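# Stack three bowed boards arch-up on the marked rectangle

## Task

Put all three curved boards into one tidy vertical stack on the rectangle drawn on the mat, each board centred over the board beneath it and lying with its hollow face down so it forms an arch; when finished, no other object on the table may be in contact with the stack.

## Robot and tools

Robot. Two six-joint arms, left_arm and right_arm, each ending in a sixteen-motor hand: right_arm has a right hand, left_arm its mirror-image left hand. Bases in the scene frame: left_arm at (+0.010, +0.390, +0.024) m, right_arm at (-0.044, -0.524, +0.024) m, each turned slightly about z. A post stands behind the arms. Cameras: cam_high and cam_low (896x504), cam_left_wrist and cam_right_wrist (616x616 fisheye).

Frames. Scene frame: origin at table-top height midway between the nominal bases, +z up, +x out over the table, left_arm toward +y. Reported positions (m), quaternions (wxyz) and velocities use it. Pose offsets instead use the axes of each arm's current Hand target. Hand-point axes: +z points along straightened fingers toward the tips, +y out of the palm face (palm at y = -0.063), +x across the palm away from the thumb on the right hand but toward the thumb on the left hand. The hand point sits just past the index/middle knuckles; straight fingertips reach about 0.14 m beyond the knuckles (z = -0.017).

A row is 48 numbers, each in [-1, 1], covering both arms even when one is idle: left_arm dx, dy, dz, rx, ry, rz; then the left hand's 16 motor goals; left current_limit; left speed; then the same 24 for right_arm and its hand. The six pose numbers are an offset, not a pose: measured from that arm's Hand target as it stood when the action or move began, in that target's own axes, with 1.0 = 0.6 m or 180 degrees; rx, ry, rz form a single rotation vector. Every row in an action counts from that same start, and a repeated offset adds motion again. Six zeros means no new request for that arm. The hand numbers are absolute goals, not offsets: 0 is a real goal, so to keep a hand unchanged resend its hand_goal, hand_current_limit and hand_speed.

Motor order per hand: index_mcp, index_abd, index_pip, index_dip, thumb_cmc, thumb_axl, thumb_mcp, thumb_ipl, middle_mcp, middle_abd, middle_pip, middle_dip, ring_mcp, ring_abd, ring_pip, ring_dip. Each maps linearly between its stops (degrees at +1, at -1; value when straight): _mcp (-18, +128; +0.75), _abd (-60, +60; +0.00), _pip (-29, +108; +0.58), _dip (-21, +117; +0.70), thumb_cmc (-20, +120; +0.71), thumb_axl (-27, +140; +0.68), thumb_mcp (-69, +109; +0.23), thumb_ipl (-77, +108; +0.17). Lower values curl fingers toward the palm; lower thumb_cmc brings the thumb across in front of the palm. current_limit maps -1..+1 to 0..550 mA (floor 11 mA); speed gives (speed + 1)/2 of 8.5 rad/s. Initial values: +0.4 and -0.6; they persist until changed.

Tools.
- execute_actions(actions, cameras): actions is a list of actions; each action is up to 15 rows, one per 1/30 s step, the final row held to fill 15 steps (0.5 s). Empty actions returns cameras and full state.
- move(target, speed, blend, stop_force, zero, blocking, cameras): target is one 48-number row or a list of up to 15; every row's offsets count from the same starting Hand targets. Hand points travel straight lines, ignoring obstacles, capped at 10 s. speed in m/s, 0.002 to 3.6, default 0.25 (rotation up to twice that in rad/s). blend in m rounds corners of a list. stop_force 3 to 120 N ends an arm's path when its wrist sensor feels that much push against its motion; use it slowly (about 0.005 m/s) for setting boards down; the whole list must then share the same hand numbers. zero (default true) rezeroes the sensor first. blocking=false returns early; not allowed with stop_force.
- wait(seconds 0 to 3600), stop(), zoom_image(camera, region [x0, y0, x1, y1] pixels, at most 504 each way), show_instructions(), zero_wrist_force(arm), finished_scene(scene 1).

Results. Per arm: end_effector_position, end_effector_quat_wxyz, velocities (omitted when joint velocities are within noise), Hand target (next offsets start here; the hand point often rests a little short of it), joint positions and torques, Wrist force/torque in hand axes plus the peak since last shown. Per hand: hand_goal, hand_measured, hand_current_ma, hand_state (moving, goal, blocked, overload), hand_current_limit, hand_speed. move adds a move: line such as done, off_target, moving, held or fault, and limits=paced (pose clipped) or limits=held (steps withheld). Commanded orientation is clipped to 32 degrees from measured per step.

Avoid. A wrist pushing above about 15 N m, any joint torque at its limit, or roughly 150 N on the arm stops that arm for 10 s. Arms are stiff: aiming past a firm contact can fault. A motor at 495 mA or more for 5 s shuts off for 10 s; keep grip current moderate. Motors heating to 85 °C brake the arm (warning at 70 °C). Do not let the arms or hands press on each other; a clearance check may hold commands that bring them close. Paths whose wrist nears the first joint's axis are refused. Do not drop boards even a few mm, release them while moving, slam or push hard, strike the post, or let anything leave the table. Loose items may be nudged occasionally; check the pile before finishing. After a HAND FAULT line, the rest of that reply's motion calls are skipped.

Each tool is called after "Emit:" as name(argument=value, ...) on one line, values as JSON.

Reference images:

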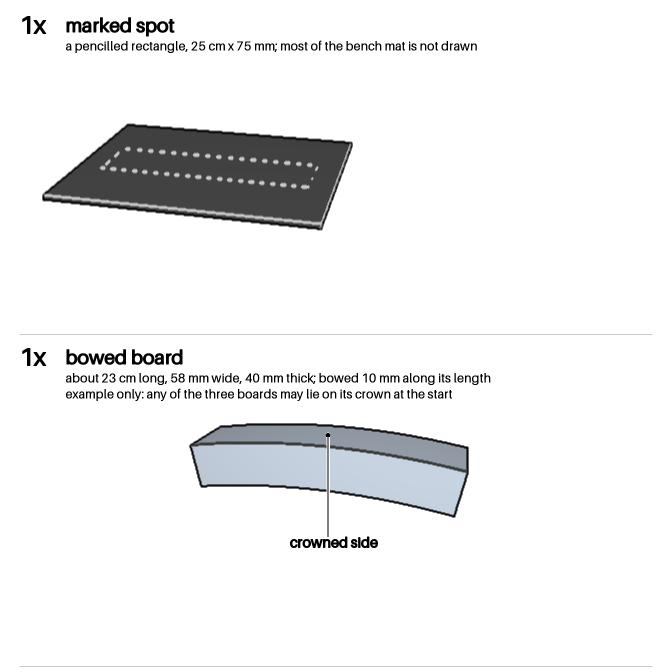

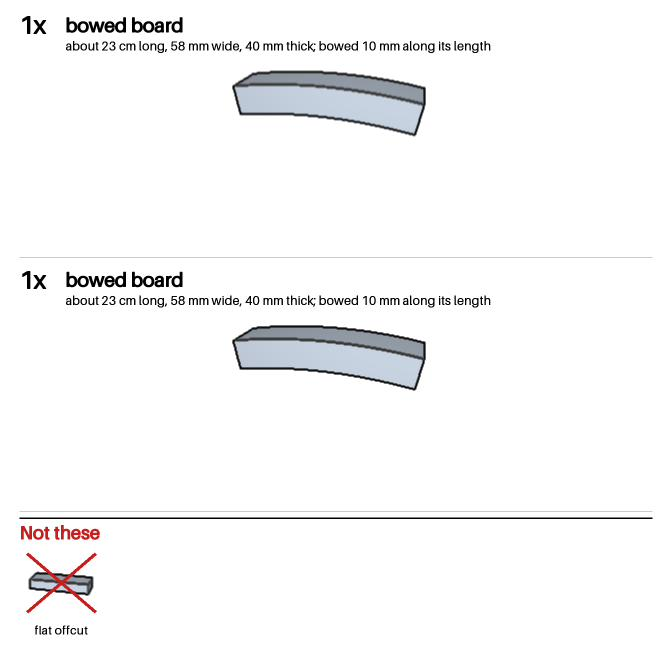

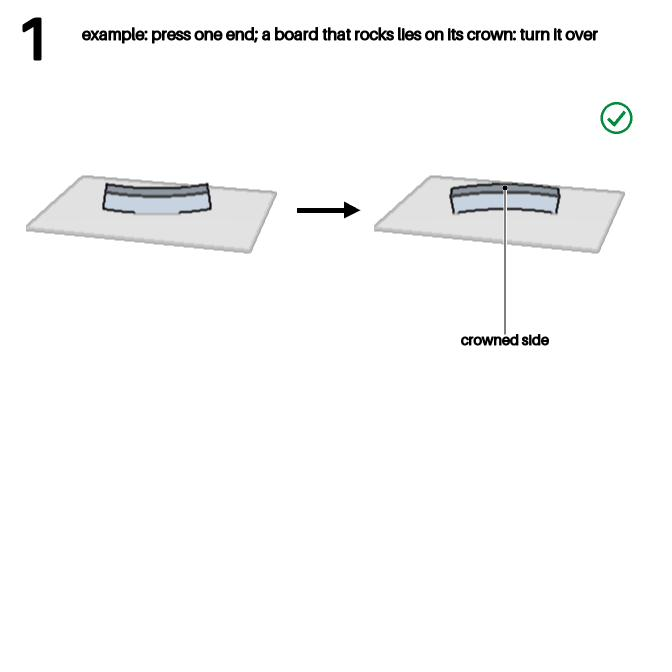

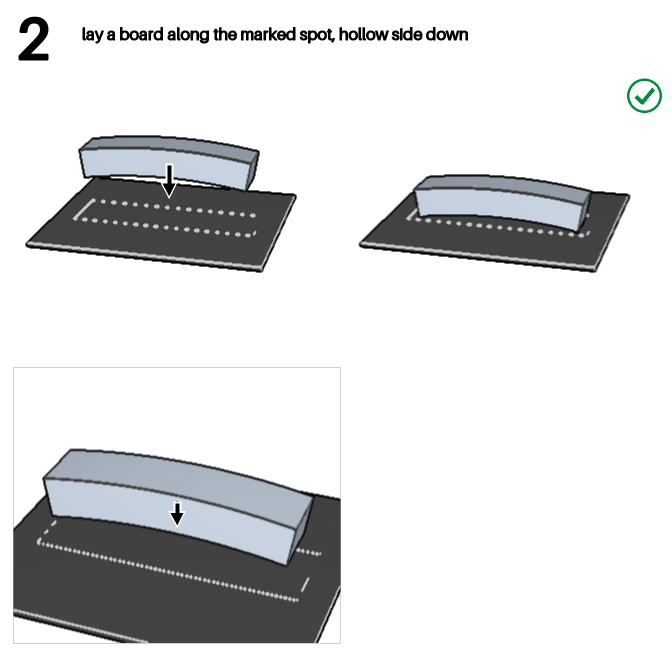

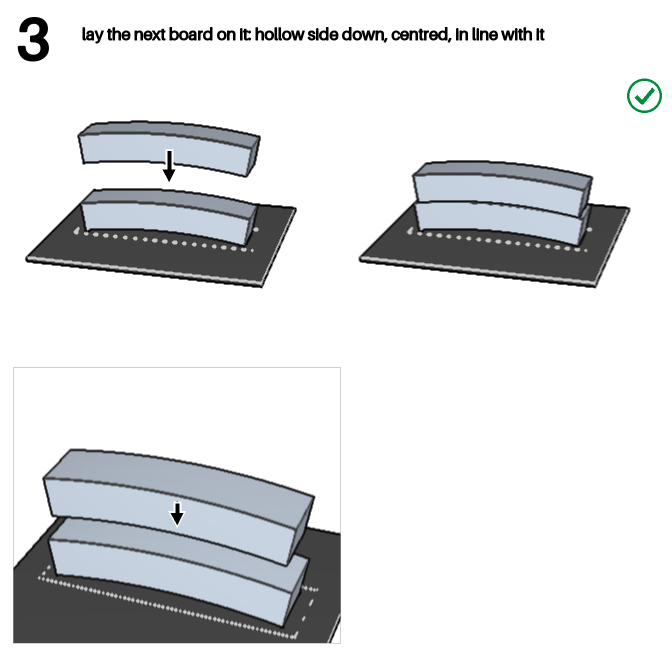

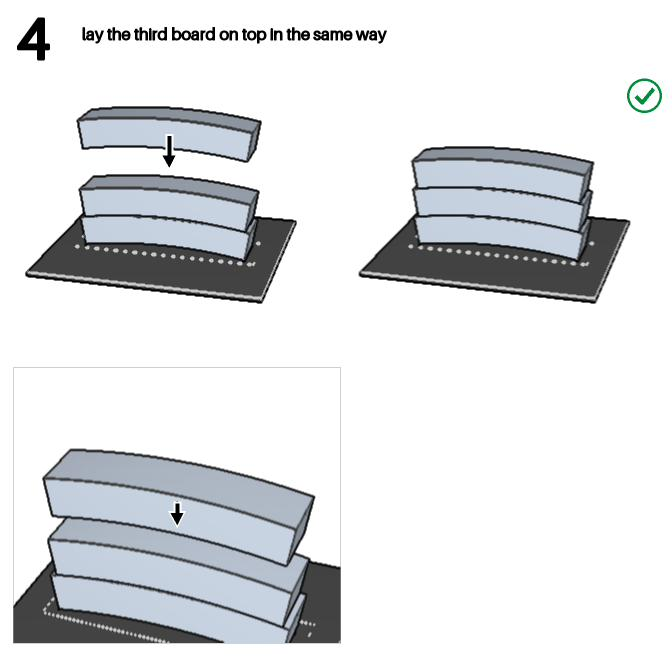

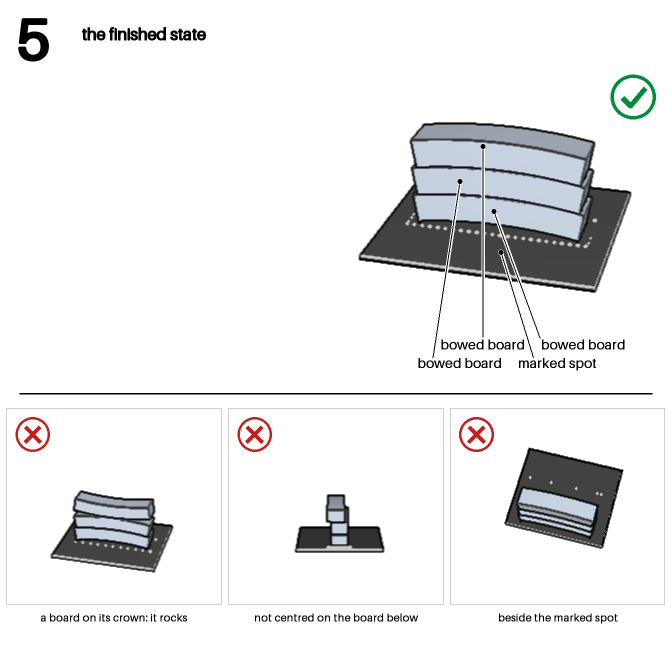

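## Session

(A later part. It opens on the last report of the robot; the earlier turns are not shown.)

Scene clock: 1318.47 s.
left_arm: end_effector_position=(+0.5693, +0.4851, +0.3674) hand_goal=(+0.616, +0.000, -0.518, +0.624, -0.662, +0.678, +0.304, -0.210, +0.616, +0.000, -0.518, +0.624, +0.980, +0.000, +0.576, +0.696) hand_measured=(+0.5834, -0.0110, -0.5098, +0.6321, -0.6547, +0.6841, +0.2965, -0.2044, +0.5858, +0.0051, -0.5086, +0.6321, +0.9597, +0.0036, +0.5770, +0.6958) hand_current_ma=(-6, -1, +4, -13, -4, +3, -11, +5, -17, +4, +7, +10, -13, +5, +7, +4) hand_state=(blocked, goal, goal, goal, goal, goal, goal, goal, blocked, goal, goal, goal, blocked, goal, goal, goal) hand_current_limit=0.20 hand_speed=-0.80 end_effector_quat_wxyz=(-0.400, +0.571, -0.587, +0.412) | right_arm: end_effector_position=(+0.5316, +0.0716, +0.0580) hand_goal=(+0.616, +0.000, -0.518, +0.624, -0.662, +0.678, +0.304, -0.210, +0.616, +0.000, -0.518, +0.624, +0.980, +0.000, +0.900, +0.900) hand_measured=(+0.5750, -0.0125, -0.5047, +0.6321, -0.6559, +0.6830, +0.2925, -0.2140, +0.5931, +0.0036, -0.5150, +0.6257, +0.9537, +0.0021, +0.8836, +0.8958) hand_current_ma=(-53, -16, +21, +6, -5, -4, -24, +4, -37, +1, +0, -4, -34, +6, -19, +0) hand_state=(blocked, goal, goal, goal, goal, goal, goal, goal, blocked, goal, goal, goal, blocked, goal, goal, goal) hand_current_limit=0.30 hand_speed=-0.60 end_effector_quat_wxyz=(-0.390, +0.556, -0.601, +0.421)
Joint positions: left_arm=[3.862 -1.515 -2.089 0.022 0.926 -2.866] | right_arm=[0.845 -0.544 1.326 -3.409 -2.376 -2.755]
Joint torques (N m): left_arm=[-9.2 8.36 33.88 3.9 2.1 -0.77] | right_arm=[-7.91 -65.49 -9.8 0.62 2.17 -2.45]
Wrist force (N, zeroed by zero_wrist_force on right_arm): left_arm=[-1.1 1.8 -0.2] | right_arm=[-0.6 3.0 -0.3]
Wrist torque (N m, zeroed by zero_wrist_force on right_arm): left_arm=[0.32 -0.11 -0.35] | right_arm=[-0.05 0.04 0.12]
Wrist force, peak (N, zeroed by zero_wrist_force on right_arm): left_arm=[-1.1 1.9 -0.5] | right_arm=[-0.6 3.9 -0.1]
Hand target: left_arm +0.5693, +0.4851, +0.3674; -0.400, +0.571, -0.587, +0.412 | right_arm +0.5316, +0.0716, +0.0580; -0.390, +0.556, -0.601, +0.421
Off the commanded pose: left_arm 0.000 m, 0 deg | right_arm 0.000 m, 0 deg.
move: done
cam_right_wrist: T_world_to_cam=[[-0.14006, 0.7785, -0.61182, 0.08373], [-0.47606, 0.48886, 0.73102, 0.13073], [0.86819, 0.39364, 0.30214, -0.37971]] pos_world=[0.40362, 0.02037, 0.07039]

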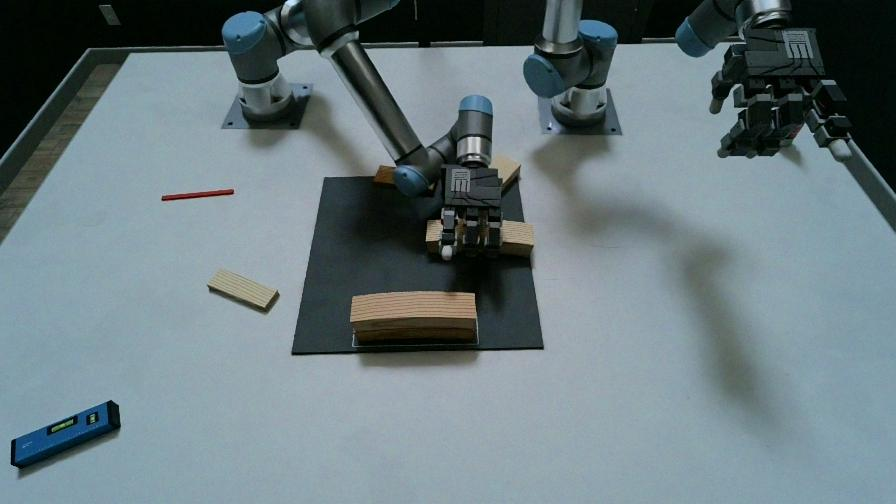

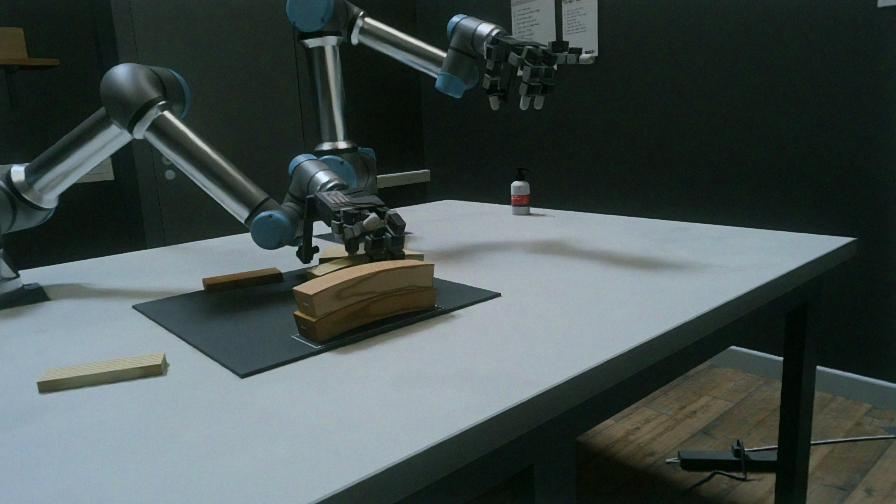

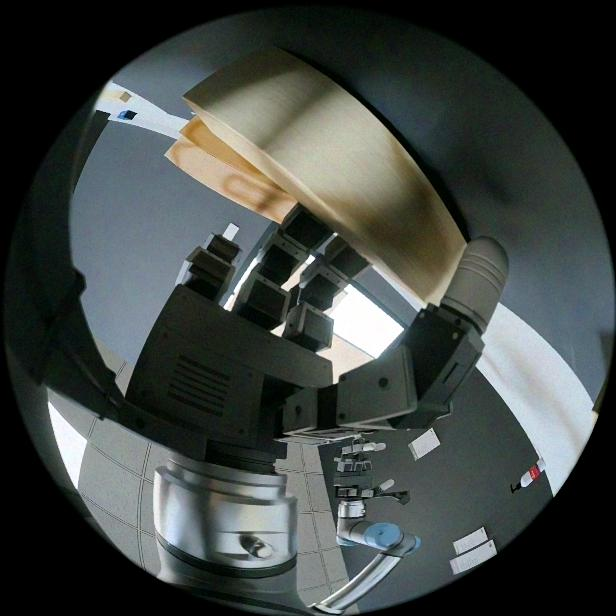

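Emit:
move(target=[0,0,0,0,0,0,0.616,0,-0.518,0.623,-0.663,0.677,0.303,-0.211,0.616,0,-0.518,0.623,0.98,0,0.576,0.696,0.2,-0.8,0,0,0,0,0,0,0.38,0,-0.518,0.64,-0.663,0.677,0.08,-0.211,0.38,0,-0.518,0.64,0.98,0,0.9,0.9,0.1,-0.85])

Emit:
move(target=[0,0,0,0,0,0,0.616,0,-0.518,0.623,-0.663,0.677,0.303,-0.211,0.616,0,-0.518,0.623,0.98,0,0.576,0.696,0.2,-0.8,0,0,0,0,0,0,0.22,0,-0.63,0.62,-0.663,0.677,-0.22,-0.42,0.22,0,-0.63,0.62,0.98,0,0.9,0.9,0.74,-0.85])

Emit:
zero_wrist_force(arm="right_arm")

Emit:
move(target=[0,0,0,0,0,0,0.616,0,-0.518,0.623,-0.663,0.677,0.303,-0.211,0.616,0,-0.518,0.623,0.98,0,0.576,0.696,0.2,-0.8,0,-0.0157,-0.0057,0,0,0,0.22,0,-0.63,0.62,-0.663,0.677,-0.22,-0.42,0.22,0,-0.63,0.62,0.98,0,0.9,0.9,0.74,-0.85], speed=0.01, cameras=["cam_high","cam_low","cam_right_wrist"])

Emit:
zoom_image(camera="cam_high", region=[400, 150, 560, 280])

Scene clock: 1324.40 s.
left_arm: end_effector_position=(+0.5693, +0.4851, +0.3674) hand_goal=(+0.616, +0.000, -0.518, +0.624, -0.662, +0.678, +0.304, -0.210, +0.616, +0.000, -0.518, +0.624, +0.980, +0.000, +0.576, +0.696) hand_measured=(+0.5822, -0.0110, -0.5098, +0.6321, -0.6534, +0.6841, +0.2965, -0.2044, +0.5858, +0.0065, -0.5073, +0.6321, +0.9585, +0.0036, +0.5770, +0.6971) hand_current_ma=(-10, -5, -1, +4, -8, +0, +1, -3, -26, +0, +9, -1, -21, -2, +9, -5) hand_state=(blocked, goal, goal, goal, goal, goal, goal, goal, blocked, goal, goal, goal, blocked, goal, goal, goal) hand_current_limit=0.20 hand_speed=-0.80 end_effector_quat_wxyz=(-0.400, +0.571, -0.587, +0.412) | right_arm: end_effector_position=(+0.5316, +0.0716, +0.0580) hand_goal=(+0.380, +0.000, -0.518, +0.640, -0.662, +0.678, +0.080, -0.210, +0.380, +0.000, -0.518, +0.640, +0.980, +0.000, +0.900, +0.900) hand_measured=(+0.5135, -0.0125, -0.4855, +0.6474, -0.6559, +0.6830, +0.1124, -0.2063, +0.5111, +0.0051, -0.4816, +0.6499, +0.9537, +0.0021, +0.8836, +0.8958) hand_current_ma=(+233, -15, +54, +7, -1, +0, +56, +16, +214, -1, +49, +8, -37, +2, -20, +1) hand_state=(blocked, goal, blocked, goal, goal, goal, blocked, goal, blocked, goal, blocked, goal, blocked, goal, goal, goal) hand_current_limit=0.10 hand_speed=-0.85 end_effector_quat_wxyz=(-0.390, +0.556, -0.601, +0.421)
Joint positions: left_arm=[3.862 -1.515 -2.089 0.022 0.926 -2.866] | right_arm=[0.845 -0.544 1.326 -3.409 -2.376 -2.755]
Joint torques (N m): left_arm=[-8.7 8.39 34.47 3.79 2.15 -1.07] | right_arm=[-5.82 -60.94 -9.91 0.37 2.15 -2.27]
Wrist force (N, zeroed by zero_wrist_force on right_arm): left_arm=[-0.9 1.8 -0.5] | right_arm=[-0.4 -1.9 1.6]
Wrist torque (N m, zeroed by zero_wrist_force on right_arm): left_arm=[0.35 -0.14 -0.34] | right_arm=[-0.20 0.01 0.10]
Wrist force, peak (N, zeroed by zero_wrist_force on right_arm): left_arm=[-1.2 2.0 -0.3] | right_arm=[-0.3 3.5 -0.4]
Hand target: left_arm +0.5693, +0.4851, +0.3674; -0.400, +0.571, -0.587, +0.412 | right_arm +0.5316, +0.0716, +0.0580; -0.390, +0.556, -0.601, +0.421
Off the commanded pose: left_arm 0.000 m, 0 deg | right_arm 0.000 m, 0 deg.
move: done

Scene clock: 1325.10 s.
left_arm: end_effector_position=(+0.5693, +0.4851, +0.3674) hand_goal=(+0.616, +0.000, -0.518, +0.624, -0.662, +0.678, +0.304, -0.210, +0.616, +0.000, -0.518, +0.624, +0.980, +0.000, +0.576, +0.696) hand_measured=(+0.5822, -0.0096, -0.5098, +0.6321, -0.6547, +0.6851, +0.2955, -0.2035, +0.5858, +0.0051, -0.5086, +0.6321, +0.9597, +0.0036, +0.5757, +0.6958) hand_current_ma=(+2, -5, +3, +2, -6, -1, +0, -6, -23, -1, +2, -5, -9, -11, +3, +9) hand_state=(blocked, goal, goal, goal, goal, goal, goal, goal, blocked, goal, goal, goal, blocked, goal, goal, goal) hand_current_limit=0.20 hand_speed=-0.80 end_effector_quat_wxyz=(-0.400, +0.571, -0.587, +0.412) | right_arm: end_effector_position=(+0.5316, +0.0716, +0.0580) hand_goal=(+0.220, +0.000, -0.630, +0.620, -0.662, +0.678, -0.220, -0.420, +0.220, +0.000, -0.630, +0.620, +0.980, +0.000, +0.900, +0.900) hand_measured=(+0.5123, -0.0110, -0.4829, +0.6525, -0.6559, +0.6820, +0.1163, -0.2273, +0.5074, +0.0065, -0.4803, +0.6563, +0.9537, +0.0036, +0.8836, +0.8958) hand_current_ma=(+481, -13, +240, +40, -2, -4, +477, +452, +472, -4, +236, +40, -39, +7, -19, +1) hand_state=(blocked, goal, blocked, blocked, goal, goal, blocked, blocked, blocked, goal, blocked, blocked, blocked, goal, goal, goal) hand_current_limit=0.74 hand_speed=-0.85 end_effector_quat_wxyz=(-0.390, +0.556, -0.601, +0.421)
Joint positions: left_arm=[3.862 -1.515 -2.089 0.022 0.926 -2.866] | right_arm=[0.845 -0.544 1.326 -3.409 -2.376 -2.755]
Joint torques (N m): left_arm=[-8.26 8.54 33.97 3.81 2.23 -0.72] | right_arm=[-4.21 -56.27 -10.07 0.4 2.2 -2.28]
Wrist force (N, zeroed by zero_wrist_force on right_arm): left_arm=[-0.7 1.6 -0.4] | right_arm=[-0.2 0.7 1.7]
Wrist torque (N m, zeroed by zero_wrist_force on right_arm): left_arm=[0.32 -0.17 -0.32] | right_arm=[0.04 -0.03 0.11]
Wrist force, peak (N, zeroed by zero_wrist_force on right_arm): left_arm=[-1.2 1.6 -0.8] | right_arm=[0.2 -2.2 3.4]
Hand target: left_arm +0.5693, +0.4851, +0.3674; -0.400, +0.571, -0.587, +0.412 | right_arm +0.5316, +0.0716, +0.0580; -0.390, +0.556, -0.601, +0.421
Off the commanded pose: left_arm 0.000 m, 0 deg | right_arm 0.000 m, 0 deg.
move: done

Wrist force sensor zeroed.

Scene clock: 1326.33 s.
left_arm: end_effector_position=(+0.5693, +0.4851, +0.3674) hand_goal=(+0.616, +0.000, -0.518, +0.624, -0.662, +0.678, +0.304, -0.210, +0.616, +0.000, -0.518, +0.624, +0.980, +0.000, +0.576, +0.696) hand_measured=(+0.5822, -0.0096, -0.5098, +0.6321, -0.6547, +0.6851, +0.2955, -0.2035, +0.5858, +0.0065, -0.5086, +0.6334, +0.9585, +0.0036, +0.5757, +0.6958) hand_current_ma=(-12, -3, -3, -1, -8, +7, +2, -1, -11, -5, +8, -7, -3, +1, +4, +11) hand_state=(blocked, goal, goal, goal, goal, goal, goal, goal, blocked, goal, goal, goal, blocked, goal, goal, goal) hand_current_limit=0.20 hand_speed=-0.80 end_effector_quat_wxyz=(-0.400, +0.571, -0.587, +0.412) | right_arm: end_effector_position=(+0.5316, +0.0716, +0.0681) hand_goal=(+0.220, +0.000, -0.630, +0.620, -0.662, +0.678, -0.220, -0.420, +0.220, +0.000, -0.630, +0.620, +0.980, +0.000, +0.900, +0.900) hand_measured=(+0.4677, -0.0125, -0.4829, +0.6741, -0.6245, +0.6851, +0.1579, -0.2282, +0.4399, +0.0051, -0.4790, +0.6843, +0.9537, +0.0021, +0.8849, +0.8945) hand_current_ma=(+456, -19, +243, +75, +42, -1, +472, +452, +390, -3, +238, +89, -35, +5, -19, -3) hand_state=(blocked, goal, blocked, blocked, blocked, goal, blocked, blocked, blocked, goal, blocked, blocked, blocked, goal, goal, goal) hand_current_limit=0.74 hand_speed=-0.85 end_effector_quat_wxyz=(-0.390, +0.556, -0.601, +0.421)
Joint positions: left_arm=[3.862 -1.515 -2.089 0.022 0.926 -2.866] | right_arm=[0.845 -0.561 1.33 -3.395 -2.376 -2.755]
Joint torques (N m): left_arm=[-8.22 10.62 34.96 4.1 2.15 -0.81] | right_arm=[0.17 -58.12 -13.16 -0.89 0.33 -1.89]
Wrist force (N, zeroed by zero_wrist_force on right_arm): left_arm=[-1.0 1.6 -0.2] | right_arm=[-0.2 7.4 -0.3]
Wrist torque (N m, zeroed by zero_wrist_force on right_arm): left_arm=[0.30 -0.13 -0.34] | right_arm=[0.16 0.04 0.04]
Wrist force, peak (N, zeroed by zero_wrist_force on right_arm): left_arm=[-1.2 1.9 -0.4] | right_arm=[-0.5 8.0 -0.5]
Hand target: left_arm +0.5693, +0.4851, +0.3674; -0.400, +0.571, -0.587, +0.412 | right_arm +0.5316, +0.0716, +0.0680; -0.390, +0.556, -0.601, +0.421
Off the commanded pose: left_arm 0.000 m, 0 deg | right_arm 0.000 m, 0 deg.
move: done
cam_right_wrist: T_world_to_cam=[[-0.14006, 0.7785, -0.61182, 0.08991], [-0.47606, 0.48886, 0.73102, 0.12335], [0.86819, 0.39364, 0.30214, -0.38276]] pos_world=[0.40362, 0.02037, 0.08049]

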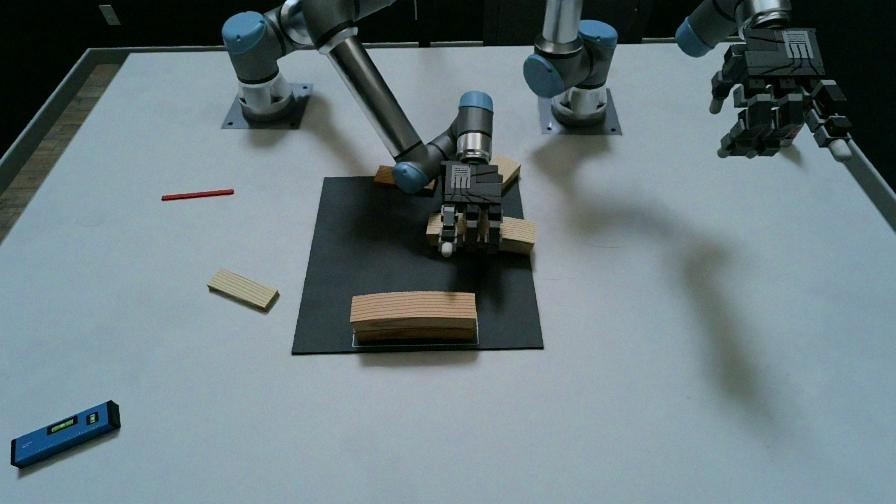

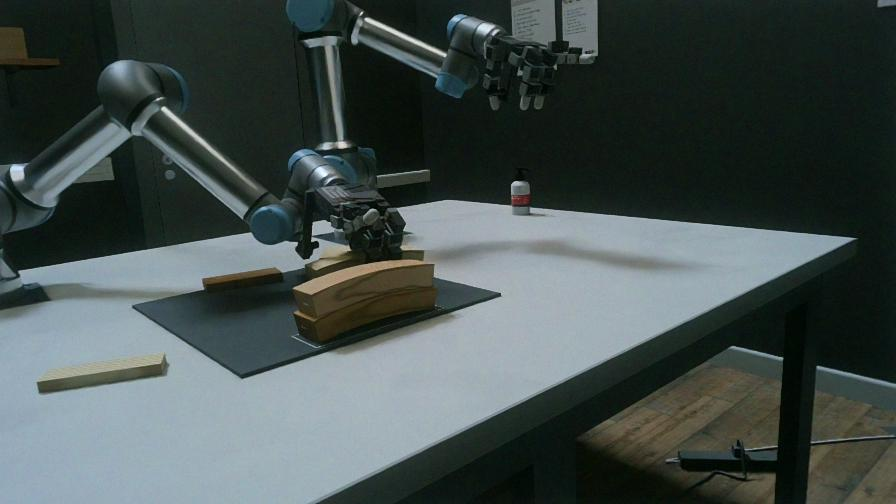

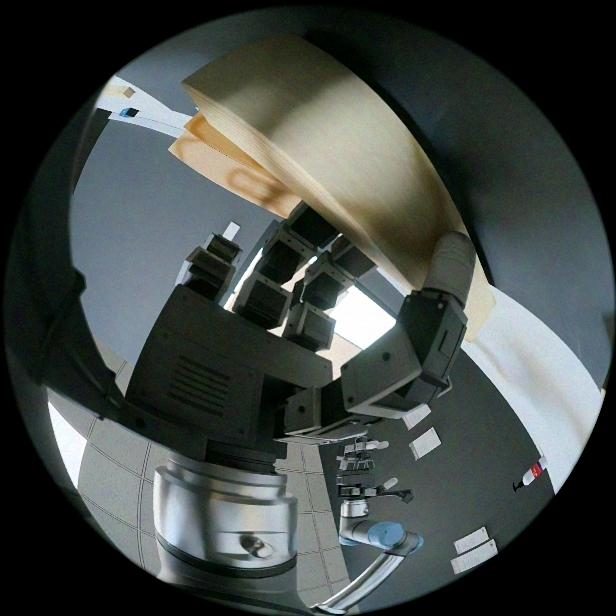

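Scaled by 3.150 from the camera's image (finer frame: 1280x720).

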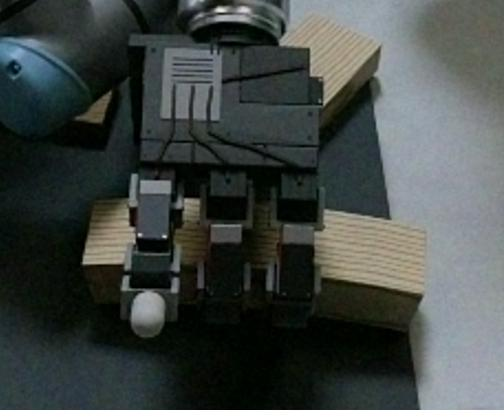

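Emit:
move(target=[0,0,0,0,0,0,0.616,0,-0.518,0.623,-0.663,0.677,0.303,-0.211,0.616,0,-0.518,0.623,0.98,0,0.576,0.696,0.2,-0.8,0,-0.0470,-0.0171,0,0,0,0.22,0,-0.63,0.62,-0.663,0.677,-0.22,-0.42,0.22,0,-0.63,0.62,0.98,0,0.9,0.9,0.74,-0.85], speed=0.02, cameras=["cam_high","cam_low"])

Emit:
zoom_image(camera="cam_high", region=[400, 150, 560, 280])

Emit:
zoom_image(camera="cam_low", region=[280, 180, 460, 360])

Scene clock: 1334.50 s.
left_arm: end_effector_position=(+0.5693, +0.4851, +0.3674) hand_goal=(+0.616, +0.000, -0.518, +0.624, -0.662, +0.678, +0.304, -0.210, +0.616, +0.000, -0.518, +0.624, +0.980, +0.000, +0.576, +0.696) hand_measured=(+0.5822, -0.0110, -0.5086, +0.6321, -0.6547, +0.6851, +0.2955, -0.2035, +0.5858, +0.0051, -0.5073, +0.6334, +0.9585, +0.0036, +0.5770, +0.6958) hand_current_ma=(-1, +1, +2, -10, -7, +3, -5, -11, -9, -13, +2, -2, +1, -6, -7, -3) hand_state=(blocked, goal, goal, goal, goal, goal, goal, goal, blocked, goal, goal, goal, blocked, goal, goal, goal) hand_current_limit=0.20 hand_speed=-0.80 end_effector_quat_wxyz=(-0.400, +0.571, -0.587, +0.412) | right_arm: end_effector_position=(+0.5316, +0.0716, +0.0982) hand_goal=(+0.220, +0.000, -0.630, +0.620, -0.662, +0.678, -0.220, -0.420, +0.220, +0.000, -0.630, +0.620, +0.980, +0.000, +0.900, +0.900) hand_measured=(+0.4677, -0.0125, -0.4816, +0.6729, -0.6258, +0.6851, +0.1589, -0.2273, +0.4399, +0.0051, -0.4790, +0.6830, +0.9537, +0.0036, +0.8836, +0.8958) hand_current_ma=(+458, -13, +242, +74, +49, +0, +478, +457, +387, -1, +239, +89, -38, +4, -21, +2) hand_state=(blocked, goal, blocked, blocked, blocked, goal, blocked, blocked, blocked, goal, blocked, blocked, blocked, goal, goal, goal) hand_current_limit=0.74 hand_speed=-0.85 end_effector_quat_wxyz=(-0.390, +0.556, -0.601, +0.421)
Joint positions: left_arm=[3.862 -1.515 -2.089 0.022 0.926 -2.866] | right_arm=[0.845 -0.61 1.335 -3.352 -2.376 -2.755]
Joint torques (N m): left_arm=[-8.88 9.36 34.64 3.76 1.94 -0.88] | right_arm=[8.89 -46.25 -13.74 -3.03 -2.93 3.11]
Wrist force (N, zeroed by zero_wrist_force on right_arm): left_arm=[-0.9 1.5 -0.6] | right_arm=[-0.3 7.6 -0.4]
Wrist torque (N m, zeroed by zero_wrist_force on right_arm): left_arm=[0.33 -0.16 -0.32] | right_arm=[0.19 0.05 0.04]
Wrist force, peak (N, zeroed by zero_wrist_force on right_arm): left_arm=[-1.3 1.8 -0.5] | right_arm=[-0.4 8.2 -0.1]
Hand target: left_arm +0.5693, +0.4851, +0.3674; -0.400, +0.571, -0.587, +0.412 | right_arm +0.5316, +0.0716, +0.0980; -0.390, +0.556, -0.601, +0.421
Off the commanded pose: left_arm 0.000 m, 0 deg | right_arm 0.000 m, 0 deg.
move: done

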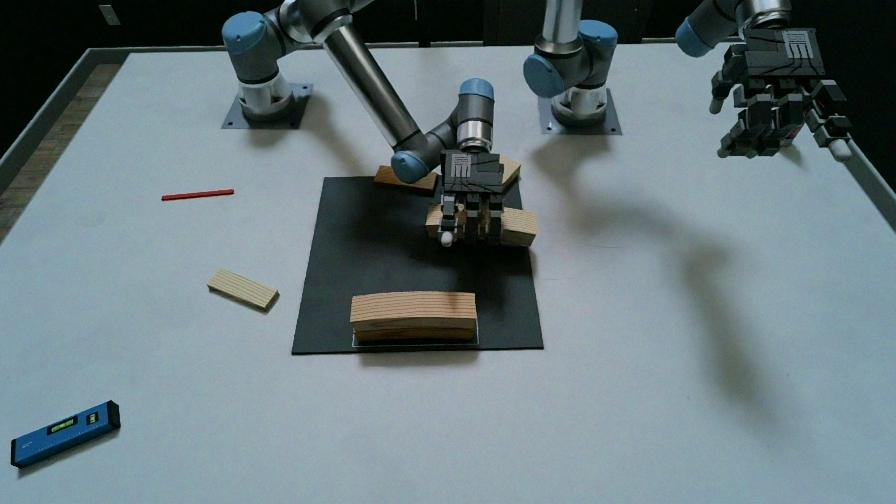

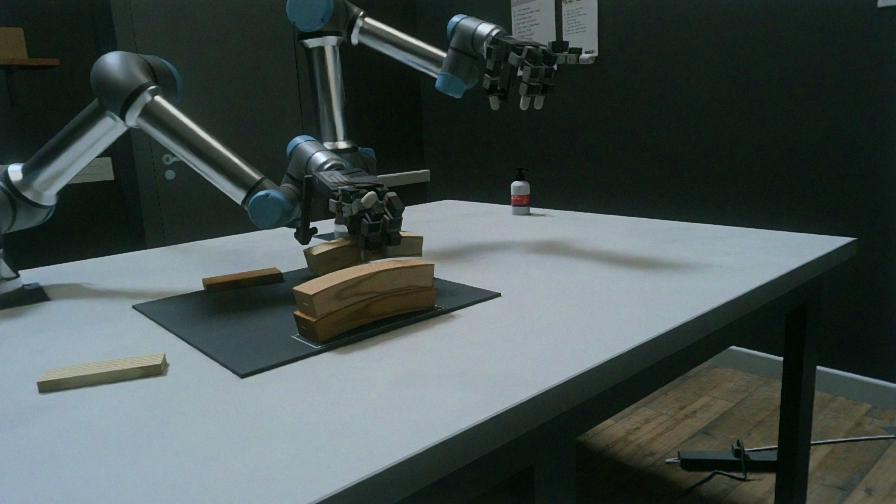

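Scaled by 3.150 from the camera's image (finer frame: 1280x720).

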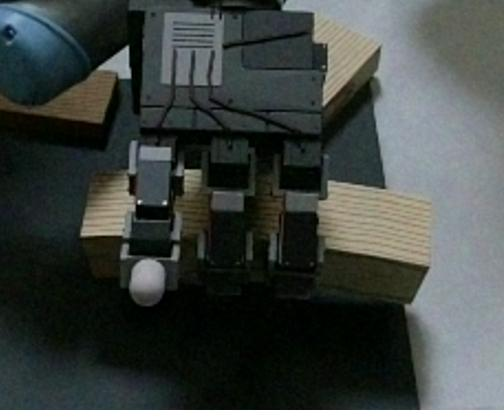

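Scaled by 2.800 from the camera's image (finer frame: 1280x720).

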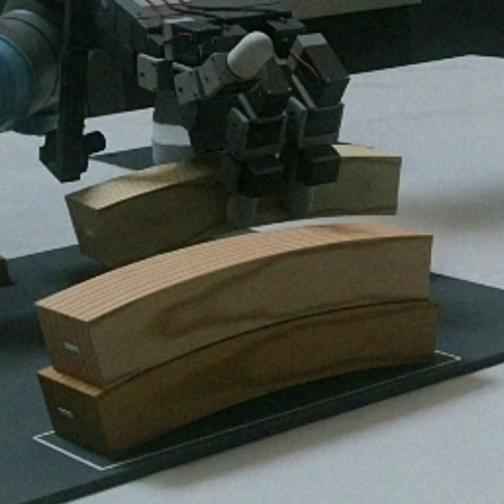

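Emit:
move(target=[[0,0,0,0,0,0,0.616,0,-0.518,0.623,-0.663,0.677,0.303,-0.211,0.616,0,-0.518,0.623,0.98,0,0.576,0.696,0.2,-0.8,0,-0.1206,-0.0439,0,0,0,0.22,0,-0.63,0.62,-0.663,0.677,-0.22,-0.42,0.22,0,-0.63,0.62,0.98,0,0.9,0.9,0.74,-0.85],[0,0,0,0,0,0,0.616,0,-0.518,0.623,-0.663,0.677,0.303,-0.211,0.616,0,-0.518,0.623,0.98,0,0.576,0.696,0.2,-0.8,0.2059,-0.2554,0.3265,0,-0.0444,-0.0161,0.22,0,-0.63,0.62,-0.663,0.677,-0.22,-0.42,0.22,0,-0.63,0.62,0.98,0,0.9,0.9,0.74,-0.85]], speed=[0.03,0.06], blend=[0.01,0], cameras=["cam_high","cam_low","cam_right_wrist"])

Emit:
zoom_image(camera="cam_high", region=[320, 180, 520, 370])

Emit:
zoom_image(camera="cam_low", region=[250, 150, 480, 370])

Scene clock: 1352.20 s.
left_arm: end_effector_position=(+0.5693, +0.4851, +0.3674) hand_goal=(+0.616, +0.000, -0.518, +0.624, -0.662, +0.678, +0.304, -0.210, +0.616, +0.000, -0.518, +0.624, +0.980, +0.000, +0.576, +0.696) hand_measured=(+0.5822, -0.0096, -0.5098, +0.6321, -0.6547, +0.6841, +0.2955, -0.2044, +0.5858, +0.0051, -0.5073, +0.6321, +0.9585, +0.0036, +0.5770, +0.6958) hand_current_ma=(-12, -11, +3, -3, -4, +11, -5, +6, -19, -16, +7, +10, +1, +2, +10, +0) hand_state=(blocked, goal, goal, goal, goal, goal, goal, goal, blocked, goal, goal, goal, blocked, goal, goal, goal) hand_current_limit=0.20 hand_speed=-0.80 end_effector_quat_wxyz=(-0.400, +0.571, -0.587, +0.412) | right_arm: end_effector_position=(+0.7579, -0.0698, +0.1750) hand_goal=(+0.220, +0.000, -0.630, +0.620, -0.662, +0.678, -0.220, -0.420, +0.220, +0.000, -0.630, +0.620, +0.980, +0.000, +0.900, +0.900) hand_measured=(+0.4689, -0.0125, -0.4829, +0.6729, -0.6258, +0.6851, +0.1589, -0.2273, +0.4399, +0.0051, -0.4790, +0.6843, +0.9537, +0.0021, +0.8836, +0.8945) hand_current_ma=(+458, -12, +240, +74, +44, +4, +473, +452, +389, +3, +240, +87, -35, +6, -21, +2) hand_state=(blocked, goal, blocked, blocked, blocked, goal, blocked, blocked, blocked, goal, blocked, blocked, blocked, goal, goal, goal) hand_current_limit=0.74 hand_speed=-0.85 end_effector_quat_wxyz=(-0.420, +0.600, -0.558, +0.391) end_effector_velocity=(-0.002, +0.000, +0.000) end_effector_angular_velocity=(-0.003, +0.002, -0.004)
Joint positions: left_arm=[3.862 -1.515 -2.089 0.022 0.926 -2.866] | right_arm=[0.464 -0.596 1.086 -3.263 -1.894 -3.021]
Joint velocities: left_arm=[within noise] | right_arm=[0.002 -0.002 0.004 0.001 -0.006 0.001]
Joint torques (N m): left_arm=[-8.1 8.2 34.69 3.64 2.09 -0.58] | right_arm=[8.57 -72.51 -16.69 -4.29 -2.64 3.09]
Wrist force (N, zeroed by zero_wrist_force on right_arm): left_arm=[-1.0 1.8 -0.6] | right_arm=[0.1 7.3 -0.6]
Wrist torque (N m, zeroed by zero_wrist_force on right_arm): left_arm=[0.36 -0.15 -0.34] | right_arm=[0.16 0.00 0.08]
Wrist force, peak (N, zeroed by zero_wrist_force on right_arm): left_arm=[-1.1 2.0 -0.5] | right_arm=[-0.2 8.6 0.2]
Hand target: left_arm +0.5693, +0.4851, +0.3674; -0.400, +0.571, -0.587, +0.412 | right_arm +0.7578, -0.0697, +0.1752; -0.420, +0.599, -0.558, +0.391
Off the commanded pose: left_arm 0.000 m, 0 deg | right_arm 0.000 m, 0 deg.
move: done
cam_right_wrist: T_world_to_cam=[[-0.25414, 0.7489, -0.61201, 0.38147], [-0.54288, 0.41324, 0.73111, 0.26744], [0.80044, 0.51805, 0.30154, -0.49561]] pos_world=[0.63883, -0.13945, 0.18739]

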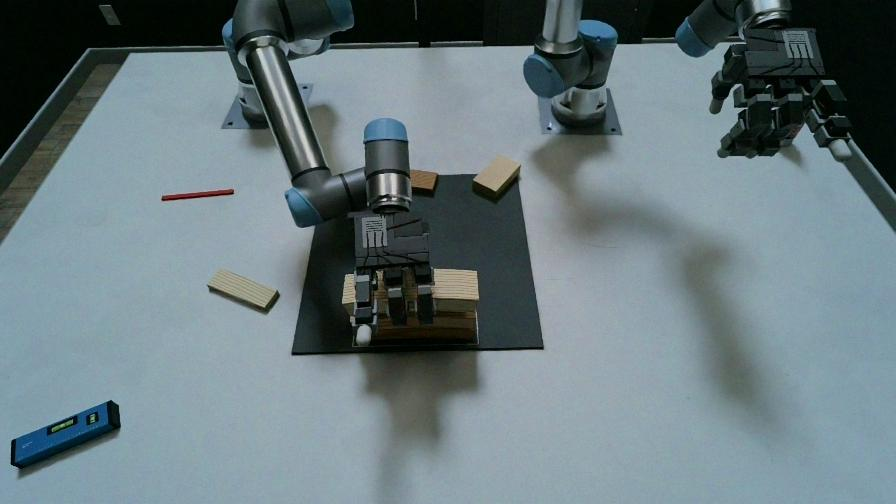

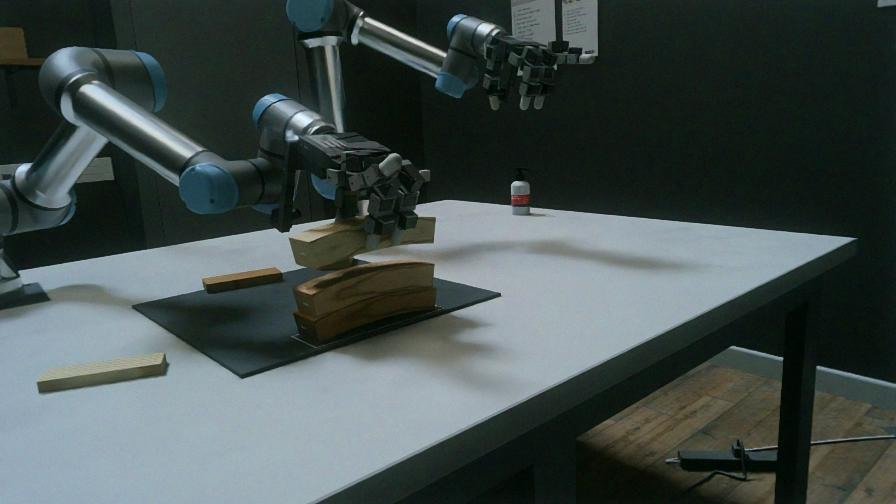

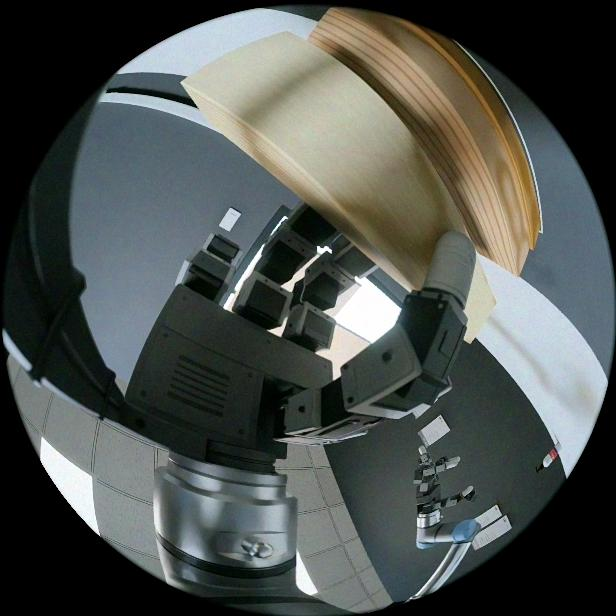

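Scaled by 2.520 from the camera's image (finer frame: 1280x720).

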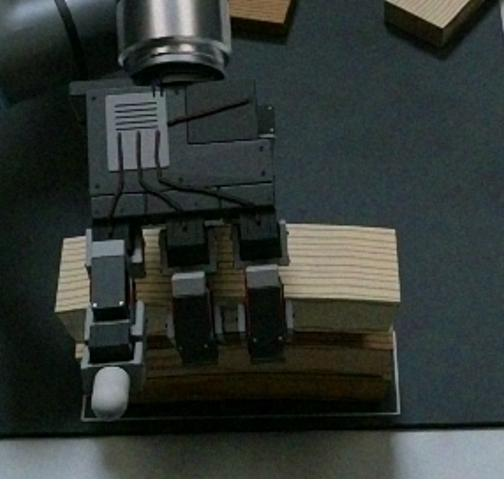

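Scaled by 2.191 from the camera's image (finer frame: 1280x720).

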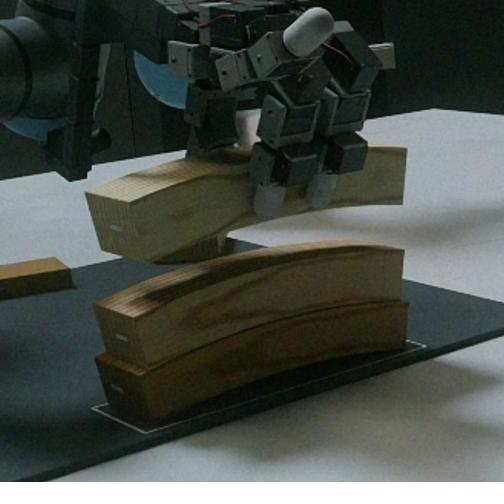

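Emit:
zoom_image(camera="cam_low", region=[280, 210, 380, 350])

Emit:
zoom_image(camera="cam_low", region=[370, 190, 470, 330])

Emit:
zoom_image(camera="cam_high", region=[330, 250, 410, 360])

Emit:
zoom_image(camera="cam_high", region=[420, 250, 500, 360])

Scaled by 3.600 from the camera's image (finer frame: 1280x720).

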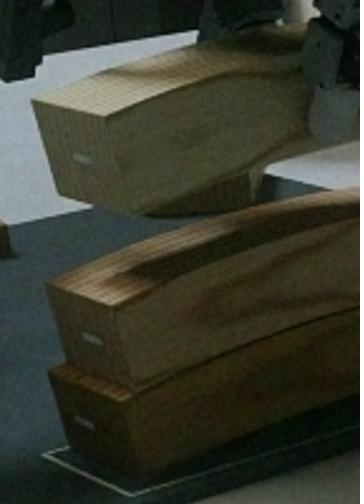

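Scaled by 3.600 from the camera's image (finer frame: 1280x720).

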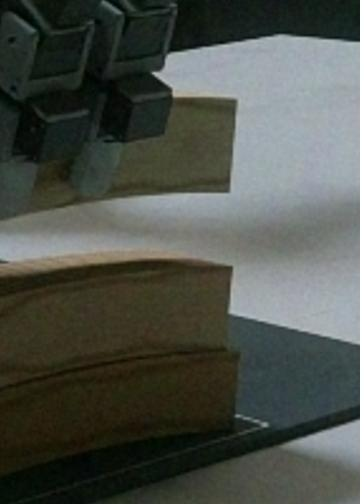

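Scaled by 4.582 from the camera's image (finer frame: 1280x720).

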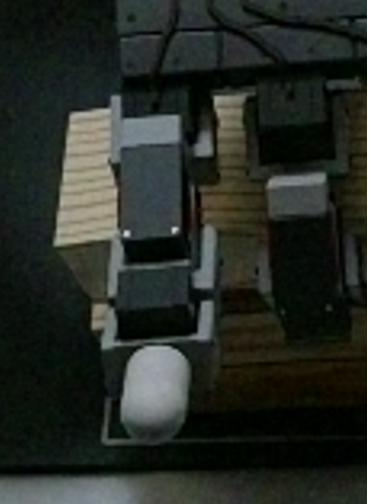

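Scaled by 4.582 from the camera's image (finer frame: 1280x720).

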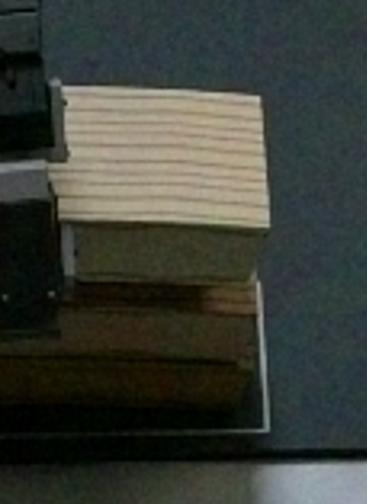

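Emit:
move(target=[0,0,0,0,0,0,0.616,0,-0.518,0.623,-0.663,0.677,0.303,-0.211,0.616,0,-0.518,0.623,0.98,0,0.576,0.696,0.2,-0.8,0,0.0383,0.0068,0,0,0,0.22,0,-0.63,0.62,-0.663,0.677,-0.22,-0.42,0.22,0,-0.63,0.62,0.98,0,0.9,0.9,0.74,-0.85], speed=0.02, stop_force=5, cameras=["cam_high","cam_low"])

Emit:
zoom_image(camera="cam_low", region=[280, 210, 380, 350])

Emit:
zoom_image(camera="cam_low", region=[370, 190, 470, 330])

Emit:
zoom_image(camera="cam_high", region=[330, 250, 410, 360])

Emit:
zoom_image(camera="cam_high", region=[420, 250, 500, 360])

Scene clock: 1392.03 s.
left_arm: end_effector_position=(+0.5693, +0.4851, +0.3674) hand_goal=(+0.616, +0.000, -0.518, +0.624, -0.662, +0.678, +0.304, -0.210, +0.616, +0.000, -0.518, +0.624, +0.980, +0.000, +0.576, +0.696) hand_measured=(+0.5822, -0.0096, -0.5098, +0.6321, -0.6547, +0.6851, +0.2945, -0.2044, +0.5870, +0.0065, -0.5073, +0.6334, +0.9585, +0.0036, +0.5770, +0.6945) hand_current_ma=(-6, +2, +5, -8, -14, +14, -10, +1, -19, +4, -10, -7, +1, -4, +0, +6) hand_state=(blocked, goal, goal, goal, goal, goal, goal, goal, blocked, goal, goal, goal, blocked, goal, goal, goal) hand_current_limit=0.20 hand_speed=-0.80 end_effector_quat_wxyz=(-0.400, +0.571, -0.587, +0.412) | right_arm: end_effector_position=(+0.7538, -0.0700, +0.1522) hand_goal=(+0.220, +0.000, -0.630, +0.620, -0.662, +0.678, -0.220, -0.420, +0.220, +0.000, -0.630, +0.620, +0.980, +0.000, +0.900, +0.900) hand_measured=(+0.4677, -0.0110, -0.4829, +0.6741, -0.6258, +0.6851, +0.1579, -0.2273, +0.4399, +0.0051, -0.4790, +0.6843, +0.9537, +0.0021, +0.8836, +0.8958) hand_current_ma=(+455, -14, +244, +70, +44, -2, +477, +449, +388, -2, +239, +88, -41, +5, -22, +1) hand_state=(blocked, goal, blocked, blocked, blocked, goal, blocked, blocked, blocked, goal, blocked, blocked, blocked, goal, goal, goal) hand_current_limit=0.74 hand_speed=-0.85 end_effector_quat_wxyz=(-0.420, +0.599, -0.558, +0.391)
Joint positions: left_arm=[3.862 -1.515 -2.089 0.022 0.926 -2.866] | right_arm=[0.466 -0.575 1.11 -3.308 -1.896 -3.019]
Joint torques (N m): left_arm=[-9.04 9.33 34.92 3.62 2 -0.63] | right_arm=[4.07 -70.75 -27.69 -0.3 -1.92 2.9]
Wrist force (N, zeroed by zero_wrist_force on right_arm): left_arm=[-1.0 1.7 -0.7] | right_arm=[-0.1 7.3 -0.5]
Wrist torque (N m, zeroed by zero_wrist_force on right_arm): left_arm=[0.35 -0.13 -0.34] | right_arm=[0.16 0.02 -0.06]
Wrist force, peak (N, zeroed by zero_wrist_force on right_arm): left_arm=[-1.1 2.0 -0.5] | right_arm=[-0.2 7.9 -0.5]
Hand target: left_arm +0.5693, +0.4851, +0.3674; -0.400, +0.571, -0.587, +0.412 | right_arm +0.7538, -0.0700, +0.1522; -0.420, +0.599, -0.558, +0.391
Off the commanded pose: left_arm 0.000 m, 0 deg | right_arm 0.000 m, 0 deg.
move: done

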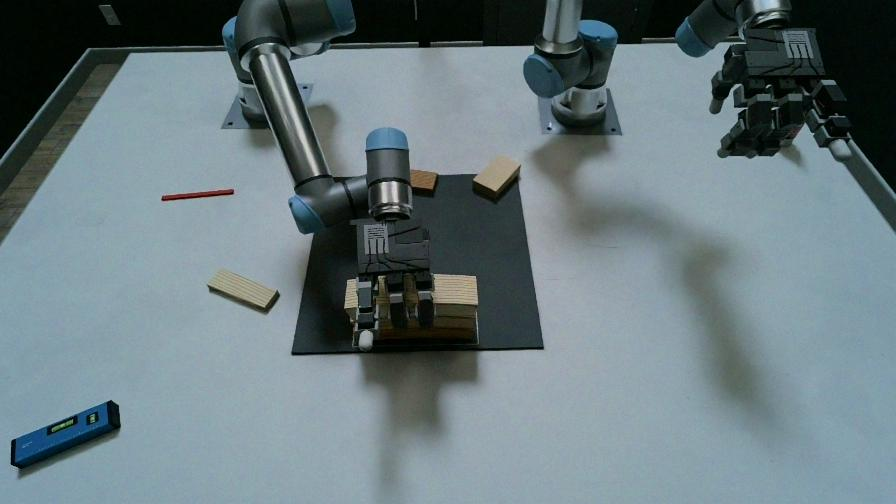

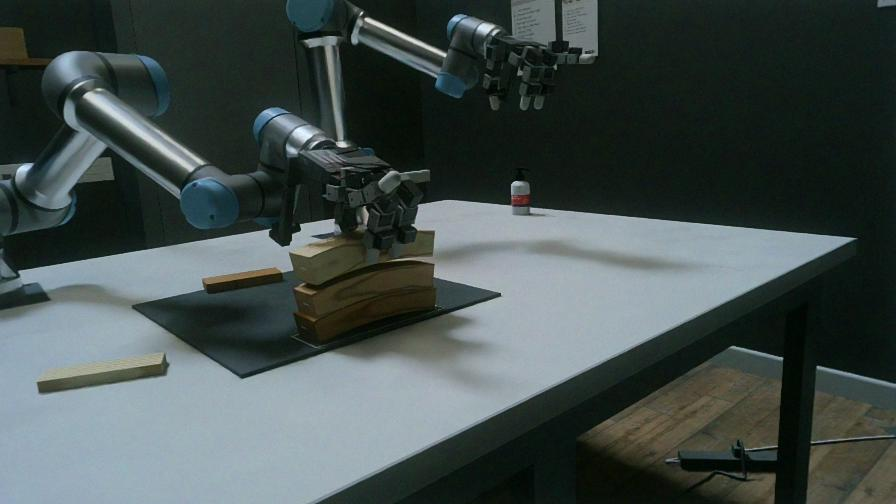

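Scaled by 3.600 from the camera's image (finer frame: 1280x720).

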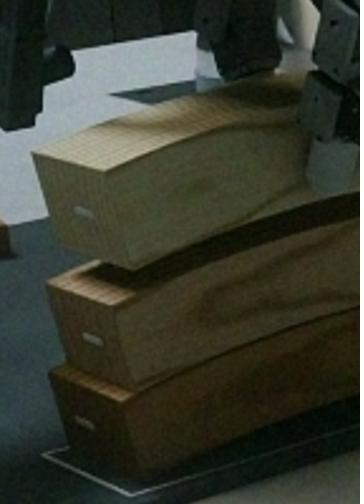

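Scaled by 3.600 from the camera's image (finer frame: 1280x720).

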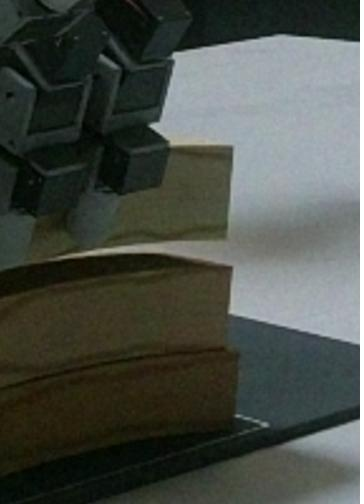

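Scaled by 4.582 from the camera's image (finer frame: 1280x720).

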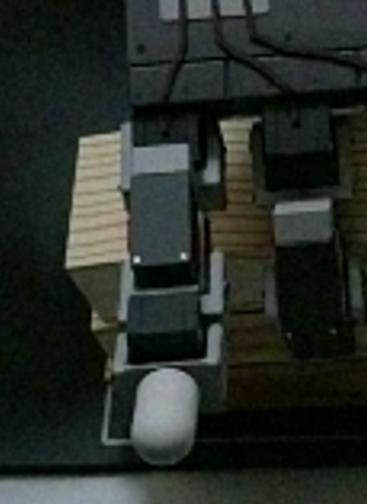

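Scaled by 4.582 from the camera's image (finer frame: 1280x720).

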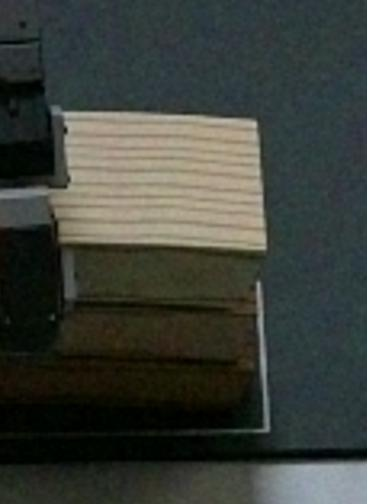

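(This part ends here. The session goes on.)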